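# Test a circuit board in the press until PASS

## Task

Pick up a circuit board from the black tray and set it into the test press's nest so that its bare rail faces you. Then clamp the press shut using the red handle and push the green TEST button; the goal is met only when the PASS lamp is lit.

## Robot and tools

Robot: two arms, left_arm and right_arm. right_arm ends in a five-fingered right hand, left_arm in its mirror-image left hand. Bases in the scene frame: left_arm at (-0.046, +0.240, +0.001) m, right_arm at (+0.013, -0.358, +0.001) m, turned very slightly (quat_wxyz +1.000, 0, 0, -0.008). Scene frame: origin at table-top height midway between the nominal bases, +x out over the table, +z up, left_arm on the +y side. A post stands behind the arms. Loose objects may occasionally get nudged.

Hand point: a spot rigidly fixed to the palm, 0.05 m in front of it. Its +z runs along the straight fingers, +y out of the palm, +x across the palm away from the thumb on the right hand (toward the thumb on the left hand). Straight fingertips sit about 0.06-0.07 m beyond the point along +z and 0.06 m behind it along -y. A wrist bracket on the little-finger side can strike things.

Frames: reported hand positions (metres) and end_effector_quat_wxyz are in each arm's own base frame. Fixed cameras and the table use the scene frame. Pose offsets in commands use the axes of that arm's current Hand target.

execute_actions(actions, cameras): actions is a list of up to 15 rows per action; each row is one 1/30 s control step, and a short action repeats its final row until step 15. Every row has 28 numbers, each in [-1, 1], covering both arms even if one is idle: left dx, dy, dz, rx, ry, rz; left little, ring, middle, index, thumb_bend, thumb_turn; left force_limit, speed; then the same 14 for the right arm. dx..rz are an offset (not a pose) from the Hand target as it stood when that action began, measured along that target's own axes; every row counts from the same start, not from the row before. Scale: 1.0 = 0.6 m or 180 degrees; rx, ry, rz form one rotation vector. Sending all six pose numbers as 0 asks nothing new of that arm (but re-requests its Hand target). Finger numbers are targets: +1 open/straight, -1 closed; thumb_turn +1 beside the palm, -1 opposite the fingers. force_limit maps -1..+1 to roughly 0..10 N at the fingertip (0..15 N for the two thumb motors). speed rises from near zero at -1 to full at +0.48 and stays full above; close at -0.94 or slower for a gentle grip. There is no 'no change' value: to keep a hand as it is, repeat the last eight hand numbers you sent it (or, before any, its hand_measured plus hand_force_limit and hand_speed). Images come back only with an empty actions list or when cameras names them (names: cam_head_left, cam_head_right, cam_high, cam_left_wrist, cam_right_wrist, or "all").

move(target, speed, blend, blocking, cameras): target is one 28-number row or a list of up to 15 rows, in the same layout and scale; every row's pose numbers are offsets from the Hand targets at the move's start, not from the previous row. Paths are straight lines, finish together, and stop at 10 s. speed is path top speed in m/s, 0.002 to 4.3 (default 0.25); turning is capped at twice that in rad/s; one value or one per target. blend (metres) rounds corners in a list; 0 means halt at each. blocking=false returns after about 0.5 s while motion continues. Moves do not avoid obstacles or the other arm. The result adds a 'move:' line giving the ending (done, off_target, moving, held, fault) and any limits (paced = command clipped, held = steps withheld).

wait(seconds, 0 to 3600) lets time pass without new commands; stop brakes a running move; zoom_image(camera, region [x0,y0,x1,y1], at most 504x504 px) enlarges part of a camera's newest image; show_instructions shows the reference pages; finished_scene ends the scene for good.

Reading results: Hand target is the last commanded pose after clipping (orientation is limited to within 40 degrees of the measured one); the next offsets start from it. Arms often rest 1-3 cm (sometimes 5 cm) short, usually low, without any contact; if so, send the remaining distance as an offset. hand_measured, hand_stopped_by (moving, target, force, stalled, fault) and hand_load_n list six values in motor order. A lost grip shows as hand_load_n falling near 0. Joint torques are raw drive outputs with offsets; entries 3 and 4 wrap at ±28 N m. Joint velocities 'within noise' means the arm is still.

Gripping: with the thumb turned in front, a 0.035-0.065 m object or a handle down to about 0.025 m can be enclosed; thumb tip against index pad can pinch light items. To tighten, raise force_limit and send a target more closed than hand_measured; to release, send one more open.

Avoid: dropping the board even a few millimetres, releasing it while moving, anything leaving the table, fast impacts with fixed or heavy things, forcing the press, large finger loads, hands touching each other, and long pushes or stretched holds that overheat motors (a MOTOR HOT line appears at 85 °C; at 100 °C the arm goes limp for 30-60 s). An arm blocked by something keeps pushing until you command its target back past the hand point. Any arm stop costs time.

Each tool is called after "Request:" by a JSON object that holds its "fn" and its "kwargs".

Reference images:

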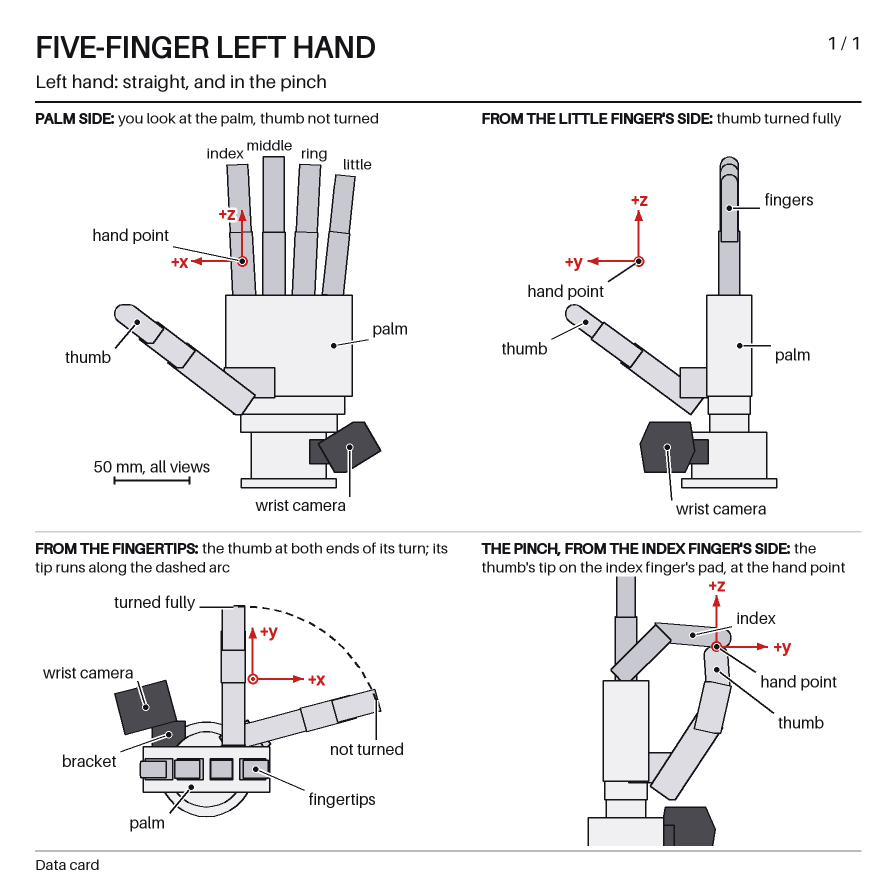

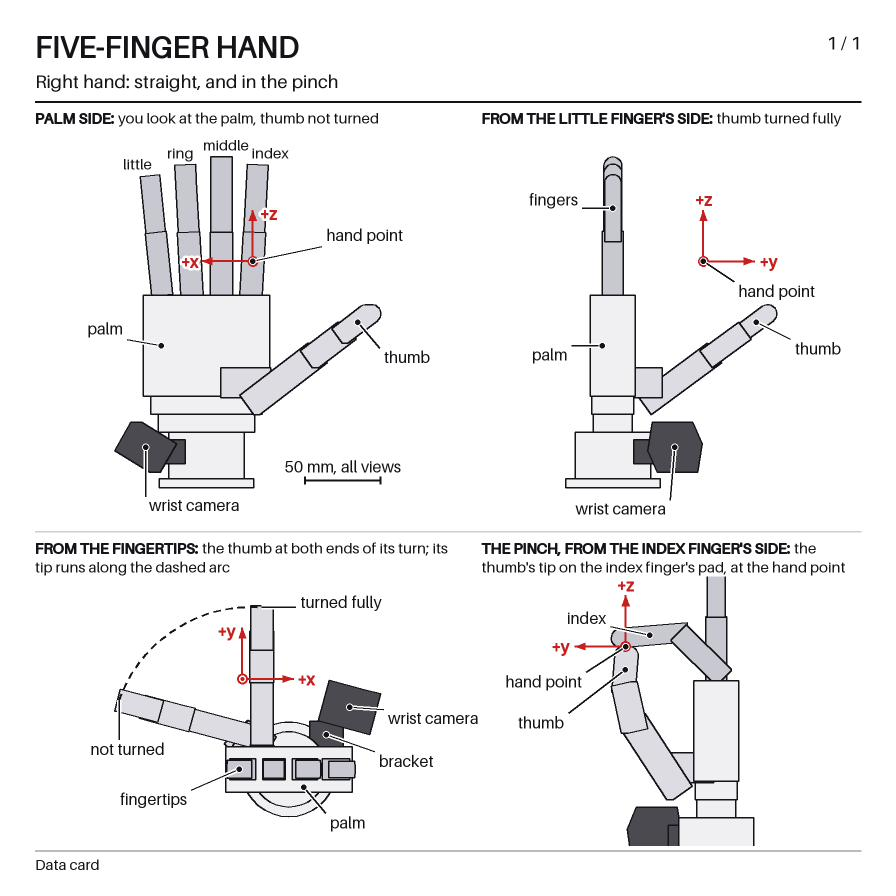

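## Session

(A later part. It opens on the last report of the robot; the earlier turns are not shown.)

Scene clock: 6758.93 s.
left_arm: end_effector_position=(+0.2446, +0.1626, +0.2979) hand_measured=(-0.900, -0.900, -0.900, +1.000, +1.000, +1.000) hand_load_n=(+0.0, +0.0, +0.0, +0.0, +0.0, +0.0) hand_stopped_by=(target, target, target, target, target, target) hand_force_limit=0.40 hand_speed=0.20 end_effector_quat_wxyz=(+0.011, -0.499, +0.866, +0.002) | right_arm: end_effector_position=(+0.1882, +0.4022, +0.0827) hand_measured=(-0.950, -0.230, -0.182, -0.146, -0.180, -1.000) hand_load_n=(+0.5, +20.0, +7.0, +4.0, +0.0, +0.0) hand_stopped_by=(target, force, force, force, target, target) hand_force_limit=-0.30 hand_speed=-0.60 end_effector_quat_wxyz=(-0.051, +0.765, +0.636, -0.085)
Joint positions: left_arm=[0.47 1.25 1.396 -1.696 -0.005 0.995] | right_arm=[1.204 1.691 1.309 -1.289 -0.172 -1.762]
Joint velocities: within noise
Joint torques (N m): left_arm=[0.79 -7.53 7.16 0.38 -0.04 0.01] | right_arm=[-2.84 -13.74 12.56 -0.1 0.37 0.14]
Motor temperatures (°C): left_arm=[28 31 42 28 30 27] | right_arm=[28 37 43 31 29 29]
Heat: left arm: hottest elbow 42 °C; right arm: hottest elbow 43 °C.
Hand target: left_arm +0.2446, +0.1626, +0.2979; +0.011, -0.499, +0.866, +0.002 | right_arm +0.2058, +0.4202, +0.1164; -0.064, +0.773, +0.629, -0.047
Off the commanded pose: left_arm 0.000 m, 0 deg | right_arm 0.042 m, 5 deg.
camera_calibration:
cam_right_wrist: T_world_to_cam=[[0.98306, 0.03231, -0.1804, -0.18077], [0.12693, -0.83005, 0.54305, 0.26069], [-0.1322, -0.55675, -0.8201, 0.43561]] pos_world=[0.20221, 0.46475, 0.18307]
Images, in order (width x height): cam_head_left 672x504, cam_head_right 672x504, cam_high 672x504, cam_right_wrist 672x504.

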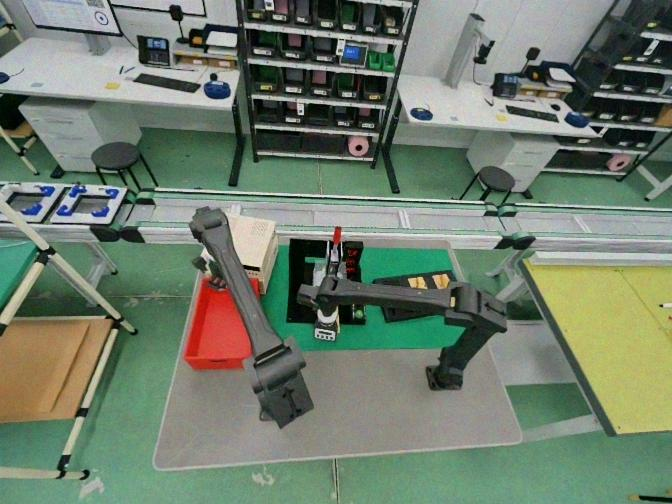

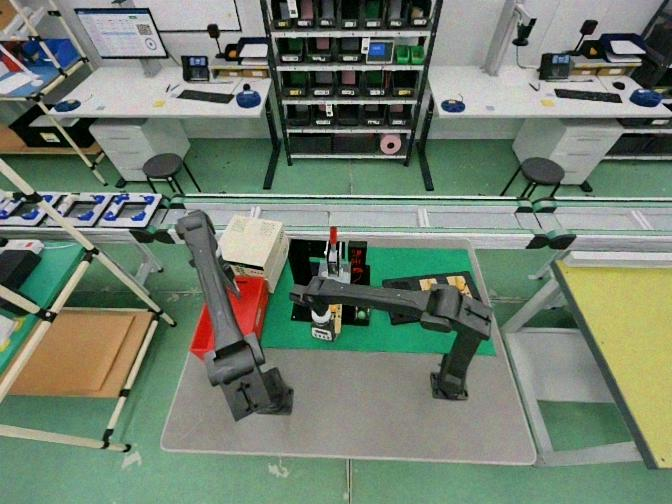

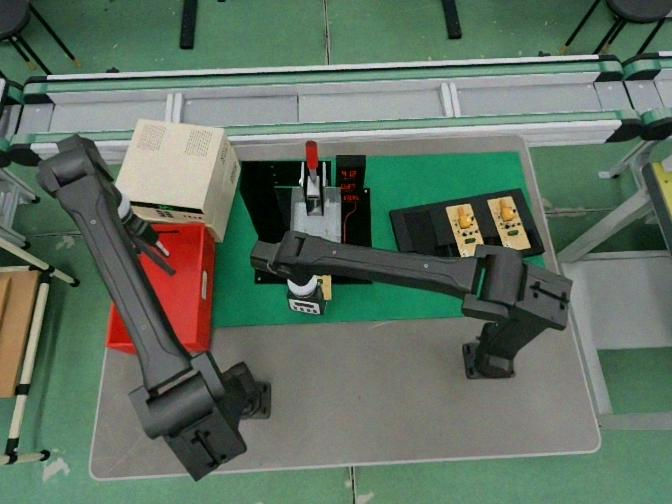

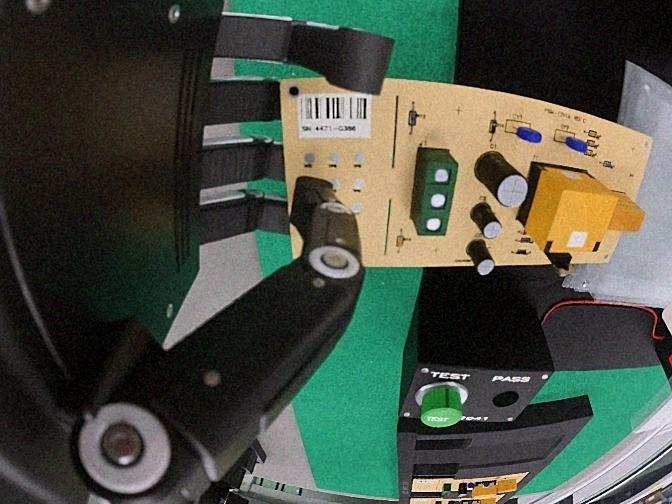

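Request:
{"fn": "move", "kwargs": {"target": [0,0,0,0,0,0,-0.9,-0.9,-0.9,1,1,1,0.4,0.2,0.0196,-0.0045,-0.0025,-0.008,0.002,0,-0.95,-0.45,-0.4,-0.35,-0.18,-1,-0.3,-0.6], "speed": 0.03, "cameras": ["cam_right_wrist"]}}

Request:
{"fn": "zoom_image", "kwargs": {"camera": "cam_right_wrist", "region": [520, 60, 672, 340]}}

Scene clock: 6848.90 s.
left_arm: end_effector_position=(+0.2446, +0.1626, +0.2979) hand_measured=(-0.900, -0.900, -0.900, +1.000, +1.000, +1.000) hand_load_n=(+0.0, +0.0, +0.5, +0.0, +0.0, +0.0) hand_stopped_by=(target, target, target, target, target, target) hand_force_limit=0.40 hand_speed=0.20 end_effector_quat_wxyz=(+0.011, -0.499, +0.866, +0.002) | right_arm: end_effector_position=(+0.1891, +0.4055, +0.0861) hand_measured=(-0.950, -0.230, -0.182, -0.146, -0.180, -1.000) hand_load_n=(+0.0, +22.5, +12.0, +5.5, +0.0, +0.0) hand_stopped_by=(target, force, force, force, target, target) hand_force_limit=-0.30 hand_speed=-0.60 end_effector_quat_wxyz=(-0.048, +0.769, +0.632, -0.081)
Joint positions: left_arm=[0.47 1.25 1.396 -1.696 -0.005 0.995] | right_arm=[1.207 1.695 1.323 -1.294 -0.164 -1.748]
Joint torques (N m): left_arm=[0.79 -7.59 7.16 0.36 -0.04 0.01] | right_arm=[-1.61 -12.98 13.61 0.24 0.99 0.21]
Heat: left arm: hottest elbow 42 °C; right arm: hottest elbow 46 °C.
Hand target: left_arm +0.2446, +0.1626, +0.2979; +0.011, -0.499, +0.866, +0.002 | right_arm +0.2057, +0.4322, +0.1183; -0.057, +0.774, +0.630, -0.037
Off the commanded pose: left_arm 0.000 m, 0 deg | right_arm 0.045 m, 5 deg.
move: off_target (right_arm)
cam_right_wrist: T_world_to_cam=[[0.98504, 0.02264, -0.17082, -0.17851], [0.11361, -0.83066, 0.54506, 0.26411], [-0.12956, -0.55631, -0.82081, 0.43971]] pos_world=[0.2028, 0.46804, 0.18647]

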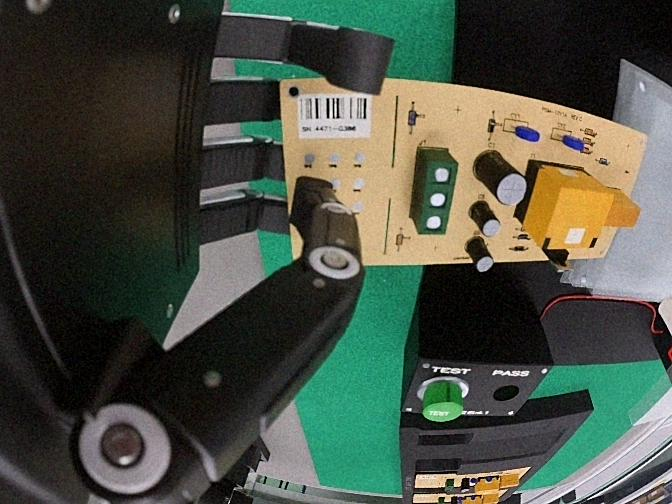

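Scaled by 1.800 from the camera's image (finer frame: 960x720).

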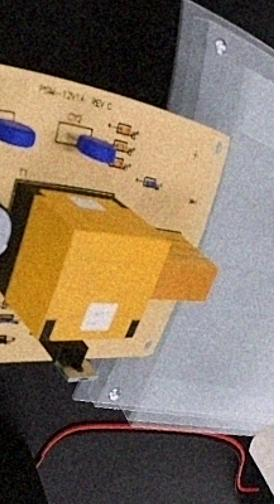

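Request:
{"fn": "execute_actions", "kwargs": {"actions": [], "cameras": ["cam_head_left","cam_head_right","cam_high","cam_left_wrist"]}}

Request:
{"fn": "zoom_image", "kwargs": {"camera": "cam_head_right", "region": [310, 250, 360, 310]}}

Request:
{"fn": "zoom_image", "kwargs": {"camera": "cam_head_left", "region": [300, 250, 360, 310]}}

Request:
{"fn": "zoom_image", "kwargs": {"camera": "cam_high", "region": [290, 210, 346, 256]}}

Scene clock: 6868.57 s.
left_arm: end_effector_position=(+0.2446, +0.1626, +0.2979) hand_measured=(-0.900, -0.900, -0.900, +1.000, +1.000, +1.000) hand_load_n=(+0.0, +0.0, +0.0, +0.0, +0.0, +0.0) hand_stopped_by=(target, target, target, target, target, target) hand_force_limit=0.40 hand_speed=0.20 end_effector_quat_wxyz=(+0.011, -0.499, +0.866, +0.002) | right_arm: end_effector_position=(+0.1891, +0.4056, +0.0862) hand_measured=(-0.950, -0.230, -0.182, -0.146, -0.180, -1.000) hand_load_n=(+0.0, +23.0, +12.0, +5.5, +0.0, +0.0) hand_stopped_by=(target, force, force, force, target, target) hand_force_limit=-0.30 hand_speed=-0.60 end_effector_quat_wxyz=(-0.048, +0.769, +0.632, -0.081)
Joint positions: left_arm=[0.47 1.25 1.396 -1.696 -0.005 0.995] | right_arm=[1.207 1.695 1.324 -1.294 -0.164 -1.747]
Joint velocities: within noise
Joint torques (N m): left_arm=[0.91 -7.59 7.16 0.35 -0.04 0.01] | right_arm=[-1.61 -12.86 13.71 0.25 1 0.19]
Motor temperatures (°C): left_arm=[28 31 42 28 30 27] | right_arm=[28 37 45 31 30 29]
Heat: left arm: hottest elbow 42 °C; right arm: hottest elbow 45 °C.
Hand target: left_arm +0.2446, +0.1626, +0.2979; +0.011, -0.499, +0.866, +0.002 | right_arm +0.2058, +0.4322, +0.1184; -0.057, +0.774, +0.630, -0.037
Off the commanded pose: left_arm 0.000 m, 0 deg | right_arm 0.045 m, 5 deg.
camera_calibration:
cam_left_wrist: T_world_to_cam=[[0.68249, -0.73079, -0.01246, -0.03965], [-0.61151, -0.58026, 0.53791, 0.07483], [-0.40033, -0.3595, -0.84291, 0.51833]] pos_world=[0.28032, 0.20078, 0.39616]
Images, in order (width x height): cam_head_left 672x504, cam_head_right 672x504, cam_high 672x504, cam_left_wrist 672x504.

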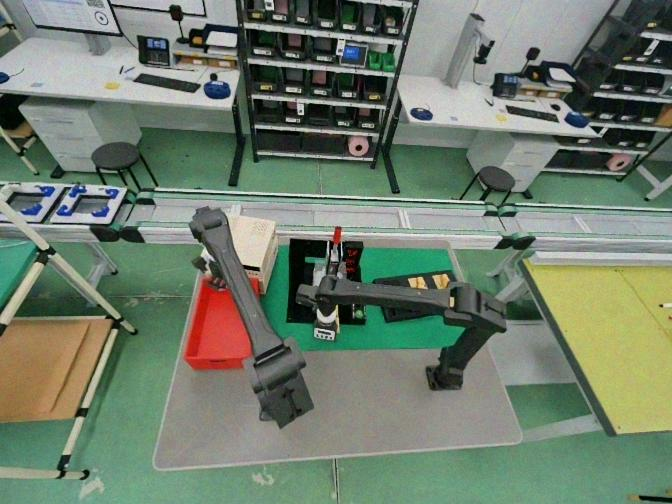

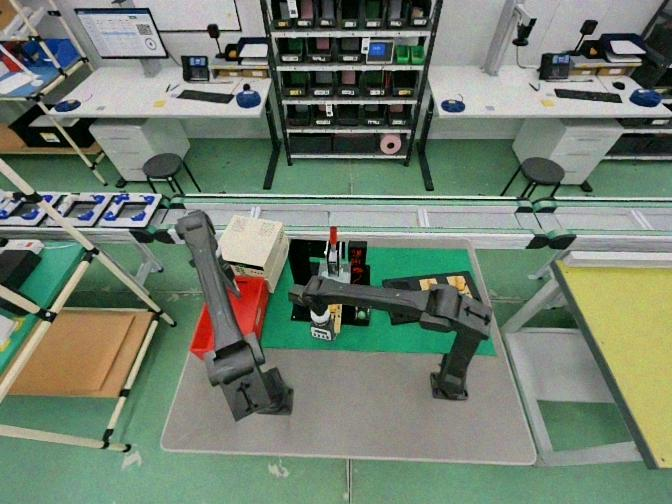

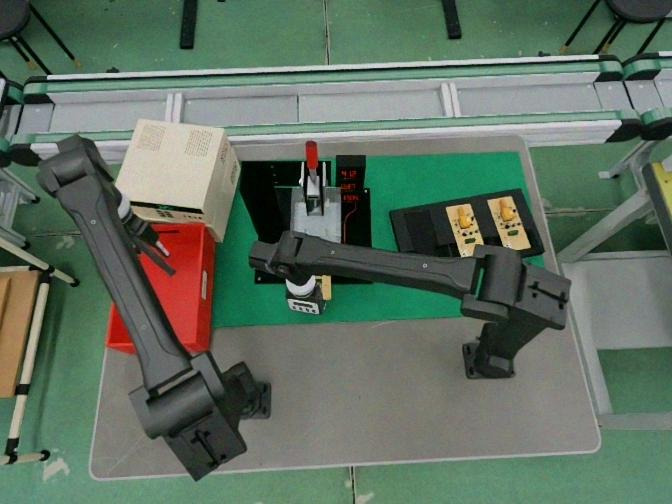

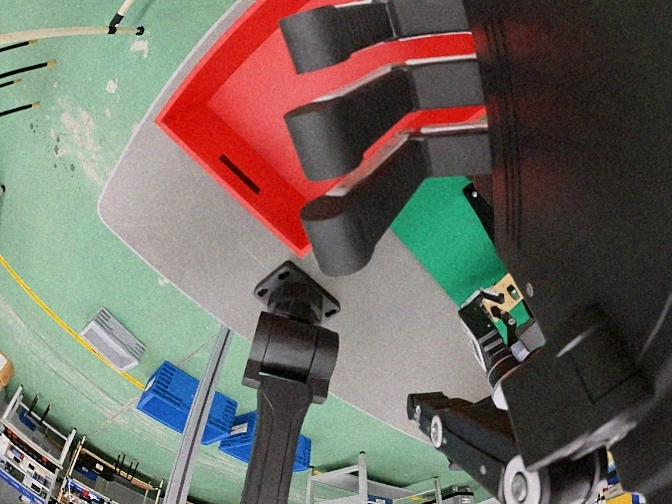

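Scaled by 8.400 from the camera's image (finer frame: 960x720).

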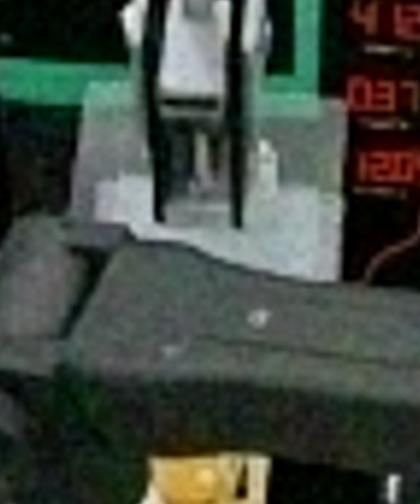

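Scaled by 8.400 from the camera's image (finer frame: 960x720).

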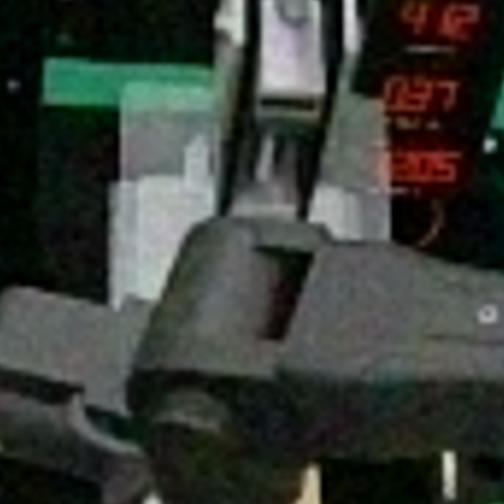

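Scaled by 9.000 from the camera's image (finer frame: 960x720).

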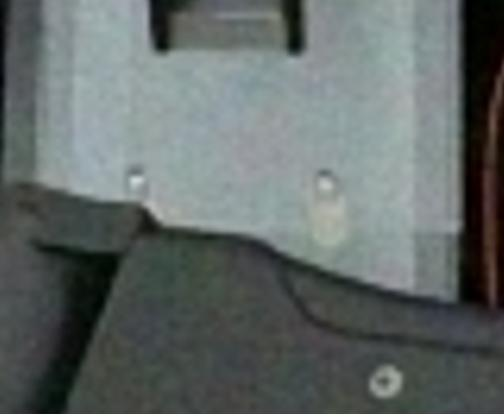

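Request:
{"fn": "execute_actions", "kwargs": {"actions": [], "cameras": ["cam_right_wrist"]}}

Request:
{"fn": "zoom_image", "kwargs": {"camera": "cam_right_wrist", "region": [610, 100, 672, 180]}}

Request:
{"fn": "zoom_image", "kwargs": {"camera": "cam_right_wrist", "region": [550, 200, 640, 300]}}

Request:
{"fn": "zoom_image", "kwargs": {"camera": "cam_right_wrist", "region": [600, 290, 672, 420]}}

Scene clock: 6889.90 s.
left_arm: end_effector_position=(+0.2446, +0.1626, +0.2979) hand_measured=(-0.900, -0.900, -0.900, +1.000, +1.000, +1.000) hand_load_n=(+0.5, +0.0, +0.0, +0.0, +0.0, +0.0) hand_stopped_by=(target, target, target, target, target, target) hand_force_limit=0.40 hand_speed=0.20 end_effector_quat_wxyz=(+0.011, -0.499, +0.866, +0.002) | right_arm: end_effector_position=(+0.1891, +0.4056, +0.0862) hand_measured=(-0.950, -0.230, -0.182, -0.146, -0.180, -1.000) hand_load_n=(+0.0, +23.0, +12.0, +5.5, +0.0, +0.0) hand_stopped_by=(target, force, force, force, target, target) hand_force_limit=-0.30 hand_speed=-0.60 end_effector_quat_wxyz=(-0.048, +0.769, +0.632, -0.081)
Joint positions: left_arm=[0.47 1.25 1.396 -1.696 -0.005 0.995] | right_arm=[1.207 1.695 1.324 -1.294 -0.164 -1.747]
Joint velocities: within noise
Joint torques (N m): left_arm=[0.91 -7.59 7.16 0.36 -0.05 0.01] | right_arm=[-1.73 -12.81 13.67 0.25 1 0.18]
Motor temperatures (°C): left_arm=[28 31 42 28 30 27] | right_arm=[28 36 45 31 30 29]
Heat: left arm: hottest elbow 42 °C; right arm: hottest elbow 45 °C.
Hand target: left_arm +0.2446, +0.1626, +0.2979; +0.011, -0.499, +0.866, +0.002 | right_arm +0.2058, +0.4322, +0.1184; -0.057, +0.774, +0.630, -0.037
Off the commanded pose: left_arm 0.000 m, 0 deg | right_arm 0.045 m, 5 deg.
camera_calibration:
cam_right_wrist: T_world_to_cam=[[0.98508, 0.02194, -0.17069, -0.17818], [0.11292, -0.83086, 0.5449, 0.26426], [-0.12987, -0.55604, -0.82095, 0.43984]] pos_world=[0.2028, 0.46804, 0.18668]
Images, in order (width x height): cam_right_wrist 672x504.

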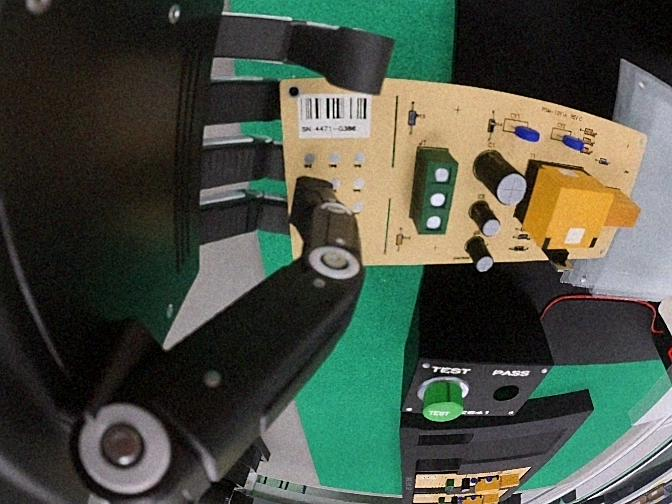

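Scaled by 6.300 from the camera's image (finer frame: 960x720).

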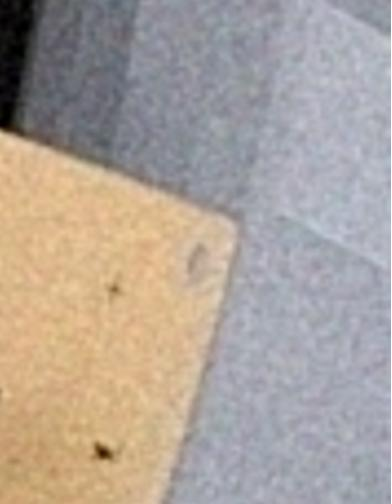

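Scaled by 5.040 from the camera's image (finer frame: 960x720).

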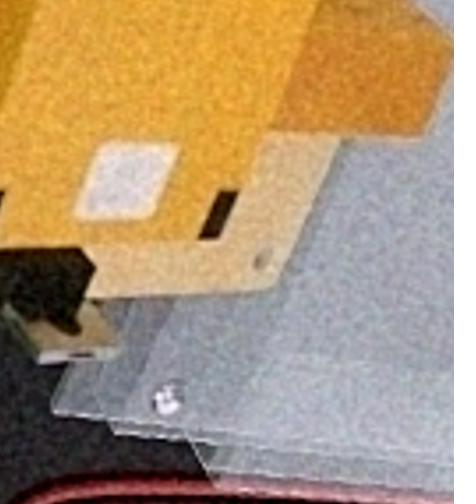

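Scaled by 3.877 from the camera's image (finer frame: 960x720).

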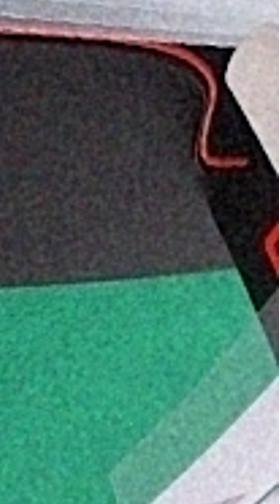

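Request:
{"fn": "move", "kwargs": {"target": [0,0,0,0,0,0,-0.9,-0.9,-0.9,1,1,1,0.4,0.2,0.0054,-0.0237,0.0033,0,0,0,-0.95,-0.45,-0.4,-0.35,-0.18,-1,-0.3,-0.6], "speed": 0.02, "cameras": ["cam_right_wrist"]}}

Request:
{"fn": "zoom_image", "kwargs": {"camera": "cam_right_wrist", "region": [590, 60, 672, 180]}}

Request:
{"fn": "zoom_image", "kwargs": {"camera": "cam_right_wrist", "region": [550, 200, 672, 310]}}

Scene clock: 6942.03 s.
left_arm: end_effector_position=(+0.2446, +0.1626, +0.2979) hand_measured=(-0.900, -0.900, -0.900, +1.000, +1.000, +1.000) hand_load_n=(+0.0, +0.0, +0.5, +0.0, +0.0, +0.0) hand_stopped_by=(target, target, target, target, target, target) hand_force_limit=0.40 hand_speed=0.20 end_effector_quat_wxyz=(+0.011, -0.499, +0.866, +0.002) | right_arm: end_effector_position=(+0.1841, +0.4079, +0.0860) hand_measured=(-0.950, -0.230, -0.182, -0.146, -0.180, -1.000) hand_load_n=(+0.0, +23.0, +12.5, +6.0, +0.0, +0.0) hand_stopped_by=(target, force, force, force, target, target) hand_force_limit=-0.30 hand_speed=-0.60 end_effector_quat_wxyz=(-0.041, +0.773, +0.628, -0.080)
Joint positions: left_arm=[0.47 1.25 1.396 -1.696 -0.005 0.995] | right_arm=[1.224 1.7 1.328 -1.294 -0.152 -1.719]
Joint torques (N m): left_arm=[0.79 -7.59 7.17 0.36 -0.04 0.01] | right_arm=[-0.73 -13.22 13.55 0.38 0.48 0.19]
Heat: left arm: hottest elbow 42 °C; right arm: hottest elbow 46 °C.
Hand target: left_arm +0.2446, +0.1626, +0.2979; +0.011, -0.499, +0.866, +0.002 | right_arm +0.1924, +0.4383, +0.1183; -0.056, +0.774, +0.630, -0.037
Off the commanded pose: left_arm 0.000 m, 0 deg | right_arm 0.045 m, 5 deg.
move: off_target (right_arm)
cam_right_wrist: T_world_to_cam=[[0.98716, 0.01063, -0.15937, -0.17013], [0.09837, -0.82654, 0.55421, 0.26704], [-0.12583, -0.56277, -0.81698, 0.44197]] pos_world=[0.19729, 0.47125, 0.18597]

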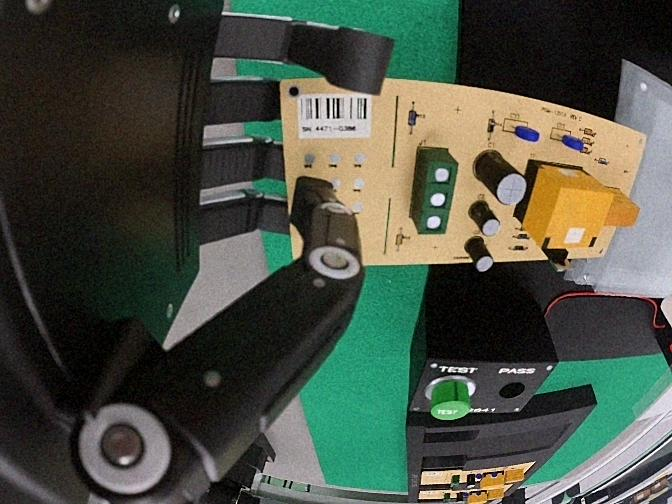

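Scaled by 4.200 from the camera's image (finer frame: 960x720).

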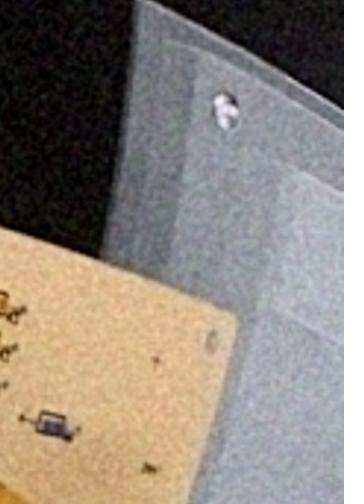

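Scaled by 4.131 from the camera's image (finer frame: 960x720).

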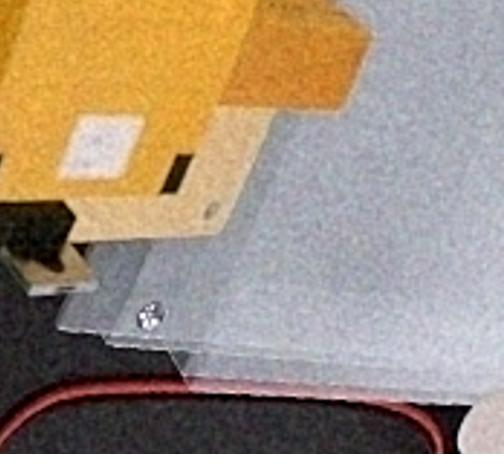

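Request:
{"fn": "move", "kwargs": {"target": [0,0,0,0,0,0,-0.9,-0.9,-0.9,1,1,1,0.4,0.2,0.0068,-0.0036,-0.0163,0,0,0,-0.95,-0.45,-0.4,-0.35,-0.18,-1,-0.3,-0.6], "speed": 0.02, "cameras": ["cam_right_wrist"]}}

Request:
{"fn": "zoom_image", "kwargs": {"camera": "cam_right_wrist", "region": [590, 60, 672, 180]}}

Request:
{"fn": "zoom_image", "kwargs": {"camera": "cam_right_wrist", "region": [550, 200, 672, 310]}}

Scene clock: 6974.53 s.
left_arm: end_effector_position=(+0.2446, +0.1626, +0.2979) hand_measured=(-0.900, -0.900, -0.900, +1.000, +1.000, +1.000) hand_load_n=(+0.0, +0.0, +0.0, +0.0, -0.5, +0.5) hand_stopped_by=(target, target, target, target, target, target) hand_force_limit=0.40 hand_speed=0.20 end_effector_quat_wxyz=(+0.011, -0.499, +0.866, +0.002) | right_arm: end_effector_position=(+0.1844, +0.4099, +0.0902) hand_measured=(-0.950, -0.230, -0.182, -0.146, -0.180, -1.000) hand_load_n=(+0.0, +26.5, +16.0, +7.0, +0.0, +0.0) hand_stopped_by=(target, force, force, force, target, target) hand_force_limit=-0.30 hand_speed=-0.60 end_effector_quat_wxyz=(-0.038, +0.776, +0.624, -0.083)
Joint positions: left_arm=[0.47 1.25 1.396 -1.696 -0.005 0.995] | right_arm=[1.224 1.708 1.349 -1.314 -0.152 -1.709]
Joint torques (N m): left_arm=[0.85 -7.65 7.15 0.36 -0.04 0.01] | right_arm=[-0.5 -13.8 14.2 0.16 0.49 0.12]
Heat: left arm: hottest elbow 42 °C; right arm: hottest elbow 45 °C.
Hand target: left_arm +0.2446, +0.1626, +0.2979; +0.011, -0.499, +0.866, +0.002 | right_arm +0.1924, +0.4423, +0.1284; -0.056, +0.774, +0.630, -0.037
Off the commanded pose: left_arm 0.000 m, 0 deg | right_arm 0.051 m, 6 deg.
move: off_target (right_arm)
cam_right_wrist: T_world_to_cam=[[0.98689, -0.0004, -0.16137, -0.16503], [0.09142, -0.82267, 0.56112, 0.26541], [-0.13298, -0.56852, -0.81185, 0.44973]] pos_world=[0.19841, 0.47396, 0.18956]

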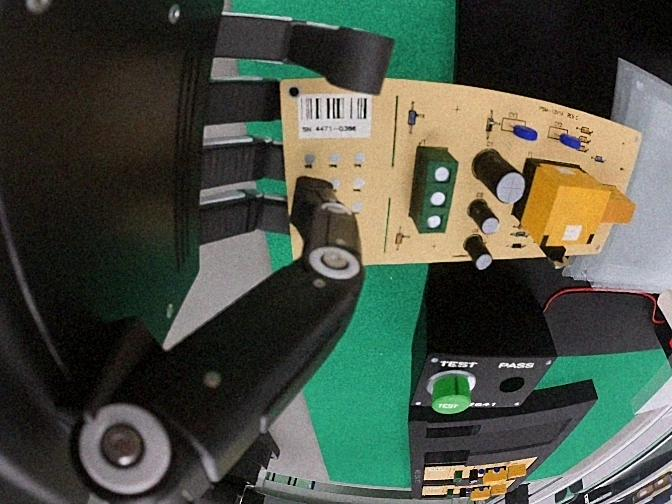

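Scaled by 4.200 from the camera's image (finer frame: 960x720).

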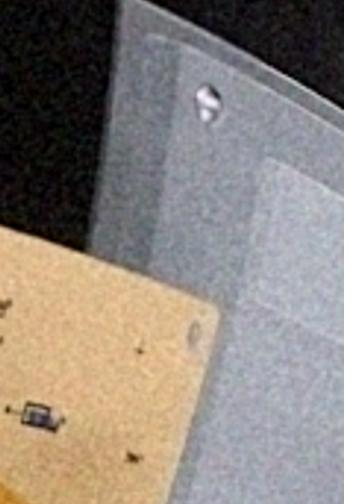

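Scaled by 4.131 from the camera's image (finer frame: 960x720).

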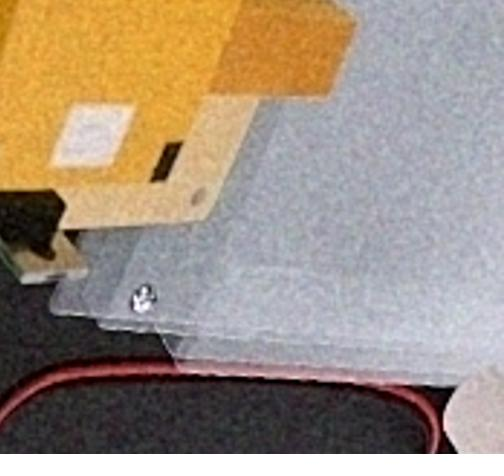

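Request:
{"fn": "move", "kwargs": {"target": [0,0,0,0,0,0,-0.9,-0.9,-0.9,1,1,1,0.4,0.2,-0.0116,-0.0229,0.0029,0.013,-0.0027,0,-0.95,-0.45,-0.4,-0.35,-0.18,-1,-0.3,-0.6], "speed": 0.02, "cameras": ["cam_right_wrist"]}}

Request:
{"fn": "zoom_image", "kwargs": {"camera": "cam_right_wrist", "region": [520, 60, 672, 340]}}

Scene clock: 7116.57 s.
left_arm: end_effector_position=(+0.2446, +0.1626, +0.2979) hand_measured=(-0.900, -0.900, -0.900, +1.000, +1.000, +1.000) hand_load_n=(+0.0, +0.0, +0.0, +0.0, +0.0, +0.0) hand_stopped_by=(target, target, target, target, target, target) hand_force_limit=0.40 hand_speed=0.20 end_effector_quat_wxyz=(+0.011, -0.499, +0.866, +0.002) | right_arm: end_effector_position=(+0.1765, +0.4216, +0.1021) hand_measured=(-0.950, -0.232, -0.182, -0.146, -0.180, -1.000) hand_load_n=(+0.0, +9.5, +4.5, +4.5, -0.5, +0.0) hand_stopped_by=(target, force, force, force, target, target) hand_force_limit=-0.30 hand_speed=-0.60 end_effector_quat_wxyz=(-0.054, +0.773, +0.627, -0.077)
Joint positions: left_arm=[0.47 1.25 1.396 -1.696 -0.005 0.995] | right_arm=[1.239 1.699 1.375 -1.322 -0.173 -1.702]
Joint torques (N m): left_arm=[0.85 -7.65 7.17 0.36 -0.04 0.01] | right_arm=[-0.91 -13.68 11.48 -0.01 -0.29 0.1]
Heat: left arm: hottest elbow 42 °C; right arm: hottest elbow 49 °C.
Hand target: left_arm +0.2446, +0.1626, +0.2979; +0.011, -0.499, +0.866, +0.002 | right_arm +0.1774, +0.4385, +0.1284; -0.070, +0.772, +0.629, -0.053
Off the commanded pose: left_arm 0.000 m, 0 deg | right_arm 0.031 m, 3 deg.
move: off_target (right_arm)
cam_right_wrist: T_world_to_cam=[[0.98505, 0.01097, -0.17193, -0.15861], [0.10256, -0.83919, 0.53408, 0.27682], [-0.13842, -0.54373, -0.82777, 0.45714]] pos_world=[0.19112, 0.48261, 0.20329]

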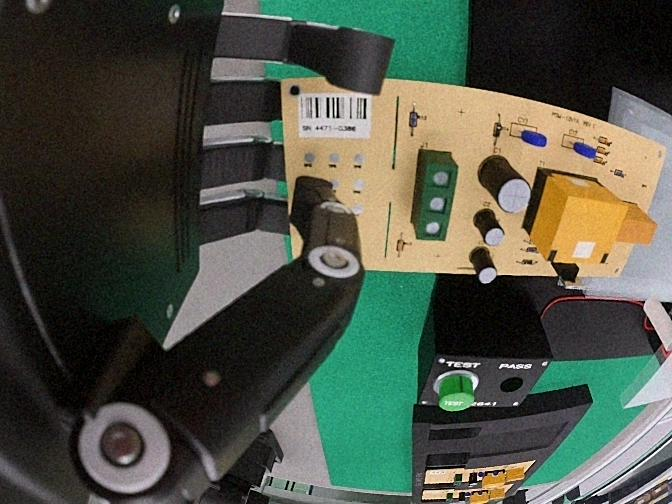

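Scaled by 1.800 from the camera's image (finer frame: 960x720).

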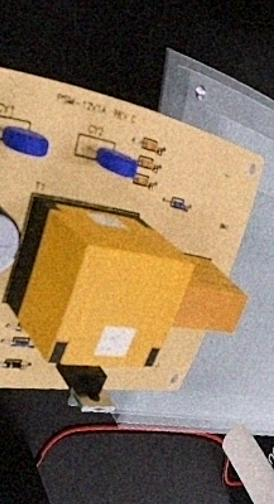

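Request:
{"fn": "zoom_image", "kwargs": {"camera": "cam_right_wrist", "region": [600, 270, 672, 420]}}

Request:
{"fn": "zoom_image", "kwargs": {"camera": "cam_right_wrist", "region": [540, 220, 672, 340]}}

Request:
{"fn": "zoom_image", "kwargs": {"camera": "cam_right_wrist", "region": [592, 70, 672, 200]}}

Scaled by 3.360 from the camera's image (finer frame: 960x720).

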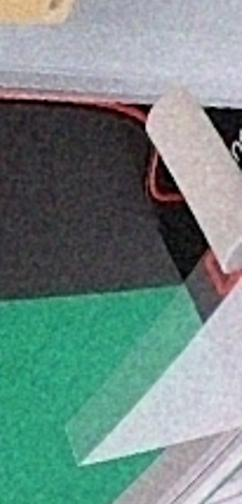

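Scaled by 3.818 from the camera's image (finer frame: 960x720).

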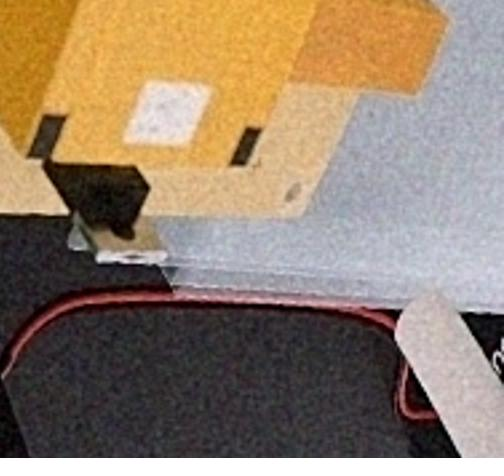

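Scaled by 3.877 from the camera's image (finer frame: 960x720).

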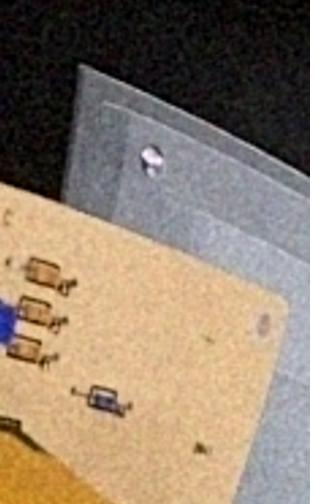

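Request:
{"fn": "move", "kwargs": {"target": [0,0,0,0,0,0,-0.9,-0.9,-0.9,1,1,1,0.4,0.2,-0.0464,0.0196,0.0655,0,-0.01,0,-0.95,-0.45,-0.4,-0.35,-0.18,-1,-0.3,-0.6], "speed": 0.03, "cameras": ["cam_right_wrist"]}}

Request:
{"fn": "zoom_image", "kwargs": {"camera": "cam_right_wrist", "region": [592, 60, 672, 200]}}

Request:
{"fn": "zoom_image", "kwargs": {"camera": "cam_right_wrist", "region": [540, 200, 672, 360]}}

Scene clock: 7344.80 s.
left_arm: end_effector_position=(+0.2446, +0.1626, +0.2979) hand_measured=(-0.900, -0.900, -0.900, +1.000, +1.000, +1.000) hand_load_n=(+0.0, +0.0, +0.0, +0.0, +0.0, -0.5) hand_stopped_by=(target, target, target, target, target, target) hand_force_limit=0.40 hand_speed=0.20 end_effector_quat_wxyz=(+0.011, -0.499, +0.866, +0.002) | right_arm: end_effector_position=(+0.1720, +0.4086, +0.0768) hand_measured=(-0.950, -0.232, -0.182, -0.146, -0.180, -1.000) hand_load_n=(+0.0, +9.5, +4.0, +4.5, -1.0, +0.0) hand_stopped_by=(target, force, force, force, target, target) hand_force_limit=-0.30 hand_speed=-0.60 end_effector_quat_wxyz=(-0.051, +0.773, +0.627, -0.081)
Joint positions: left_arm=[0.47 1.25 1.396 -1.696 -0.005 0.995] | right_arm=[1.239 1.694 1.297 -1.257 -0.173 -1.702]
Joint torques (N m): left_arm=[0.91 -7.65 7.16 0.35 -0.04 0.01] | right_arm=[-1.9 -14.56 7.06 0.65 -0.05 -0.06]
Heat: left arm: hottest elbow 42 °C; right arm: hottest elbow 45 °C.
Hand target: left_arm +0.2446, +0.1626, +0.2979; +0.011, -0.499, +0.866, +0.002 | right_arm +0.1765, +0.4104, +0.0875; -0.060, +0.772, +0.630, -0.065
Off the commanded pose: left_arm 0.000 m, 0 deg | right_arm 0.012 m, 2 deg.
move: off_target (right_arm)
cam_right_wrist: T_world_to_cam=[[0.98457, 0.00961, -0.17475, -0.15755], [0.10408, -0.83491, 0.54045, 0.27739], [-0.14071, -0.5503, -0.82303, 0.43124]] pos_world=[0.18693, 0.47042, 0.17748]

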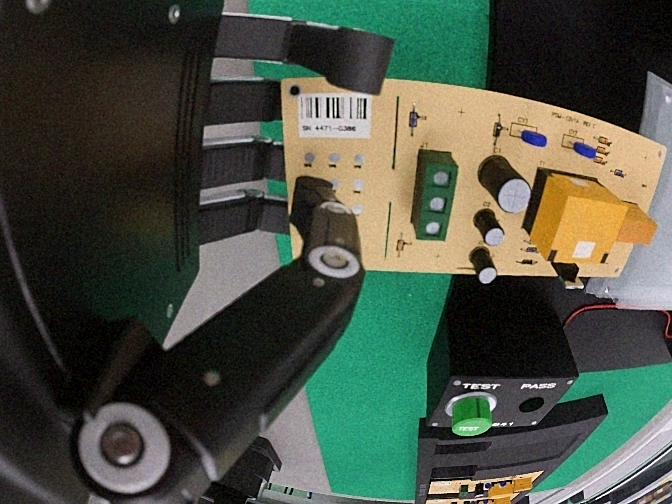

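Scaled by 3.600 from the camera's image (finer frame: 960x720).

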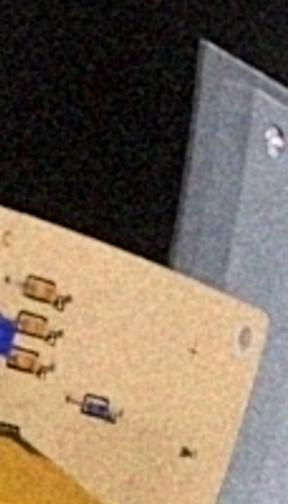

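Scaled by 3.150 from the camera's image (finer frame: 960x720).

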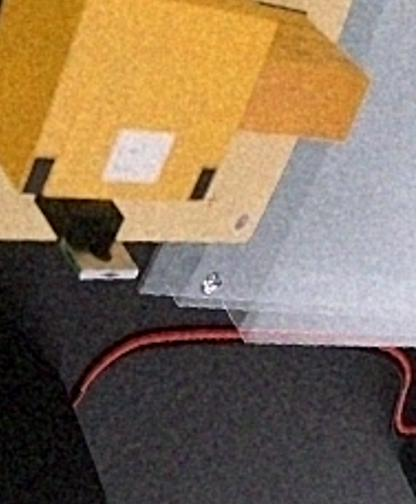

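Request:
{"fn": "move", "kwargs": {"target": [0,0,0,0,0,0,-0.9,-0.9,-0.9,1,1,1,0.4,0.2,0.0111,0.0121,-0.0160,0,0.005,0,-0.95,-0.45,-0.4,-0.35,-0.18,-1,-0.3,-0.6], "speed": 0.03, "cameras": ["cam_right_wrist"]}}

Request:
{"fn": "zoom_image", "kwargs": {"camera": "cam_right_wrist", "region": [592, 60, 672, 200]}}

Request:
{"fn": "zoom_image", "kwargs": {"camera": "cam_right_wrist", "region": [540, 200, 672, 360]}}

Scene clock: 7380.60 s.
left_arm: end_effector_position=(+0.2446, +0.1626, +0.2979) hand_measured=(-0.900, -0.900, -0.900, +1.000, +1.000, +1.000) hand_load_n=(+0.0, +0.0, +0.0, +0.0, +0.0, +0.0) hand_stopped_by=(target, target, target, target, target, target) hand_force_limit=0.40 hand_speed=0.20 end_effector_quat_wxyz=(+0.011, -0.499, +0.866, +0.002) | right_arm: end_effector_position=(+0.1771, +0.4072, +0.0768) hand_measured=(-0.950, -0.232, -0.182, -0.146, -0.180, -1.000) hand_load_n=(+0.0, +9.5, +4.5, +5.0, -1.0, +0.0) hand_stopped_by=(target, force, force, force, target, target) hand_force_limit=-0.30 hand_speed=-0.60 end_effector_quat_wxyz=(-0.053, +0.773, +0.627, -0.081)
Joint positions: left_arm=[0.47 1.25 1.396 -1.696 -0.005 0.995] | right_arm=[1.228 1.694 1.297 -1.257 -0.174 -1.712]
Joint torques (N m): left_arm=[0.91 -7.59 7.16 0.35 -0.04 0.01] | right_arm=[-2.49 -13.57 9.21 0.25 -0.06 -0.11]
Heat: left arm: hottest elbow 42 °C; right arm: hottest elbow 43 °C.
Hand target: left_arm +0.2446, +0.1626, +0.2979; +0.011, -0.499, +0.866, +0.002 | right_arm +0.1865, +0.4154, +0.0955; -0.065, +0.772, +0.629, -0.059
Off the commanded pose: left_arm 0.000 m, 0 deg | right_arm 0.023 m, 3 deg.
move: off_target (right_arm)
cam_right_wrist: T_world_to_cam=[[0.98438, 0.00868, -0.17583, -0.16207], [0.10348, -0.83654, 0.53804, 0.27666], [-0.14242, -0.54783, -0.82437, 0.43055]] pos_world=[0.19223, 0.46871, 0.17758]

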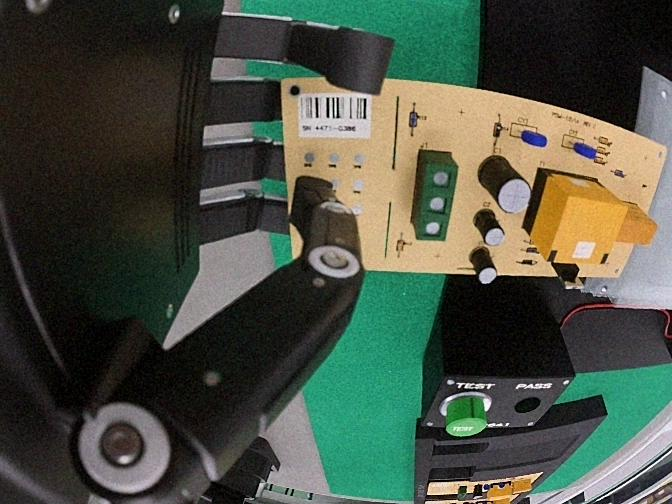

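Scaled by 3.600 from the camera's image (finer frame: 960x720).

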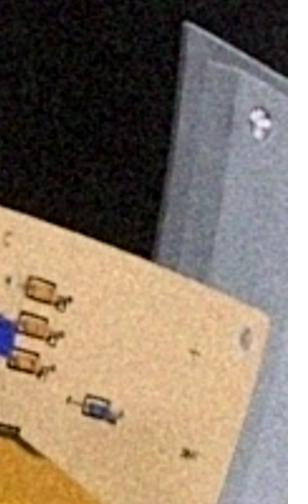

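Scaled by 3.150 from the camera's image (finer frame: 960x720).

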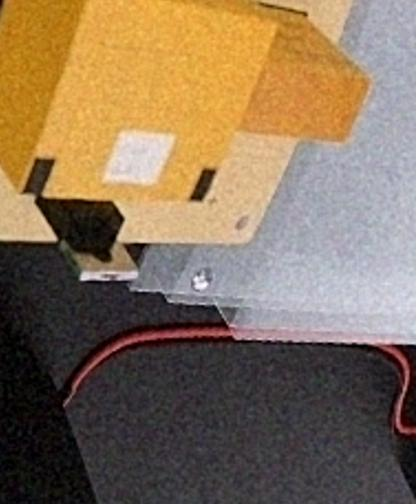

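Request:
{"fn": "move", "kwargs": {"target": [0,0,0,0,0,0,-0.9,-0.9,-0.9,1,1,1,0.4,0.2,0.0105,-0.0055,-0.0130,0,0,0,-0.95,-0.45,-0.4,-0.35,-0.18,-1,-0.3,-0.6], "speed": 0.03, "cameras": []}}

Scene clock: 7393.57 s.
left_arm: end_effector_position=(+0.2446, +0.1626, +0.2979) hand_measured=(-0.900, -0.900, -0.900, +1.000, +1.000, +1.000) hand_load_n=(+0.0, +0.0, +0.0, +0.0, +0.0, +0.0) hand_stopped_by=(target, target, target, target, target, target) hand_force_limit=0.40 hand_speed=0.20 end_effector_quat_wxyz=(+0.011, -0.499, +0.866, +0.002) | right_arm: end_effector_position=(+0.1755, +0.4029, +0.0776) hand_measured=(-0.950, -0.232, -0.182, -0.146, -0.180, -1.000) hand_load_n=(+0.0, +9.5, +4.5, +4.5, -0.5, +0.0) hand_stopped_by=(target, force, force, force, target, target) hand_force_limit=-0.30 hand_speed=-0.60 end_effector_quat_wxyz=(-0.049, +0.773, +0.626, -0.088)
Joint positions: left_arm=[0.47 1.25 1.396 -1.696 -0.005 0.995] | right_arm=[1.228 1.694 1.297 -1.275 -0.174 -1.714]
Joint torques (N m): left_arm=[0.85 -7.59 7.17 0.35 -0.04 0.01] | right_arm=[-2.02 -13.22 11.77 0.13 -0.08 -0.04]
Heat: left arm: hottest elbow 42 °C; right arm: hottest elbow 43 °C.
Hand target: left_arm +0.2446, +0.1626, +0.2979; +0.011, -0.499, +0.866, +0.002 | right_arm +0.1859, +0.4220, +0.1037; -0.065, +0.772, +0.630, -0.059
Off the commanded pose: left_arm 0.000 m, 0 deg | right_arm 0.034 m, 4 deg.
move: off_target (right_arm)

Request:
{"fn": "move", "kwargs": {"target": [0,0,0,0,0,0,-0.9,-0.9,-0.9,1,1,1,0.4,0.2,0.0063,-0.0024,-0.0063,0,0,0,-0.95,-0.45,-0.4,-0.35,-0.18,-1,-0.3,-0.6], "speed": 0.03, "cameras": ["cam_right_wrist"]}}

Request:
{"fn": "zoom_image", "kwargs": {"camera": "cam_right_wrist", "region": [592, 60, 672, 200]}}

Request:
{"fn": "zoom_image", "kwargs": {"camera": "cam_right_wrist", "region": [540, 200, 672, 360]}}

Scene clock: 7409.83 s.
left_arm: end_effector_position=(+0.2446, +0.1626, +0.2979) hand_measured=(-0.900, -0.900, -0.900, +1.000, +1.000, +1.000) hand_load_n=(+0.0, +0.0, +0.0, +0.0, +0.0, +0.0) hand_stopped_by=(target, target, target, target, target, target) hand_force_limit=0.40 hand_speed=0.20 end_effector_quat_wxyz=(+0.011, -0.499, +0.866, +0.002) | right_arm: end_effector_position=(+0.1772, +0.4076, +0.0844) hand_measured=(-0.950, -0.232, -0.182, -0.146, -0.180, -1.000) hand_load_n=(+0.0, +10.0, +4.0, +5.0, -0.5, +0.0) hand_stopped_by=(target, force, force, force, target, target) hand_force_limit=-0.30 hand_speed=-0.60 end_effector_quat_wxyz=(-0.051, +0.773, +0.627, -0.085)
Joint positions: left_arm=[0.47 1.25 1.396 -1.696 -0.005 0.995] | right_arm=[1.228 1.694 1.317 -1.287 -0.174 -1.714]
Joint torques (N m): left_arm=[0.97 -7.53 7.16 0.36 -0.04 0.01] | right_arm=[-1.79 -12.75 11.67 0.02 -0.09 -0.01]
Heat: left arm: hottest elbow 42 °C; right arm: hottest elbow 45 °C.
Hand target: left_arm +0.2446, +0.1626, +0.2979; +0.011, -0.499, +0.866, +0.002 | right_arm +0.1859, +0.4259, +0.1076; -0.065, +0.772, +0.630, -0.059
Off the commanded pose: left_arm 0.000 m, 0 deg | right_arm 0.031 m, 3 deg.
move: off_target (right_arm)
cam_right_wrist: T_world_to_cam=[[0.98379, 0.0086, -0.17914, -0.16049], [0.10648, -0.83173, 0.54487, 0.26978], [-0.14431, -0.55511, -0.81916, 0.43985]] pos_world=[0.19264, 0.46993, 0.18457]

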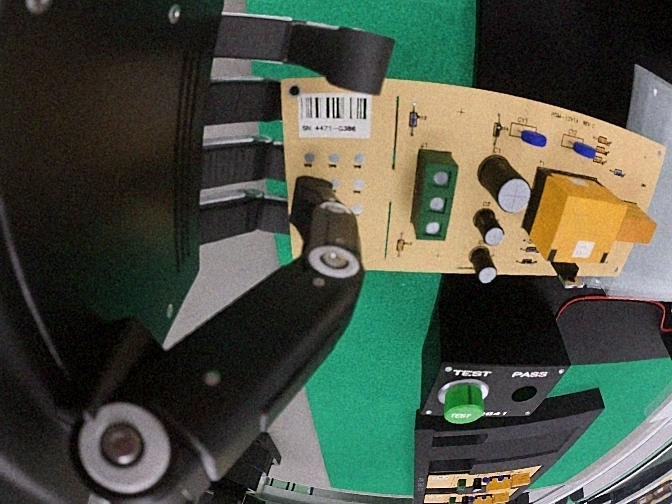

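Scaled by 3.600 from the camera's image (finer frame: 960x720).

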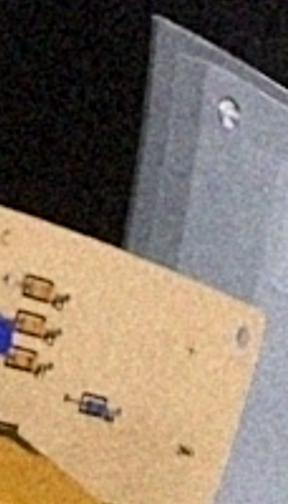

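Scaled by 3.150 from the camera's image (finer frame: 960x720).

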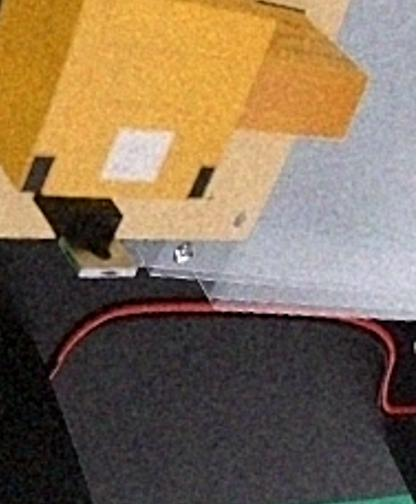

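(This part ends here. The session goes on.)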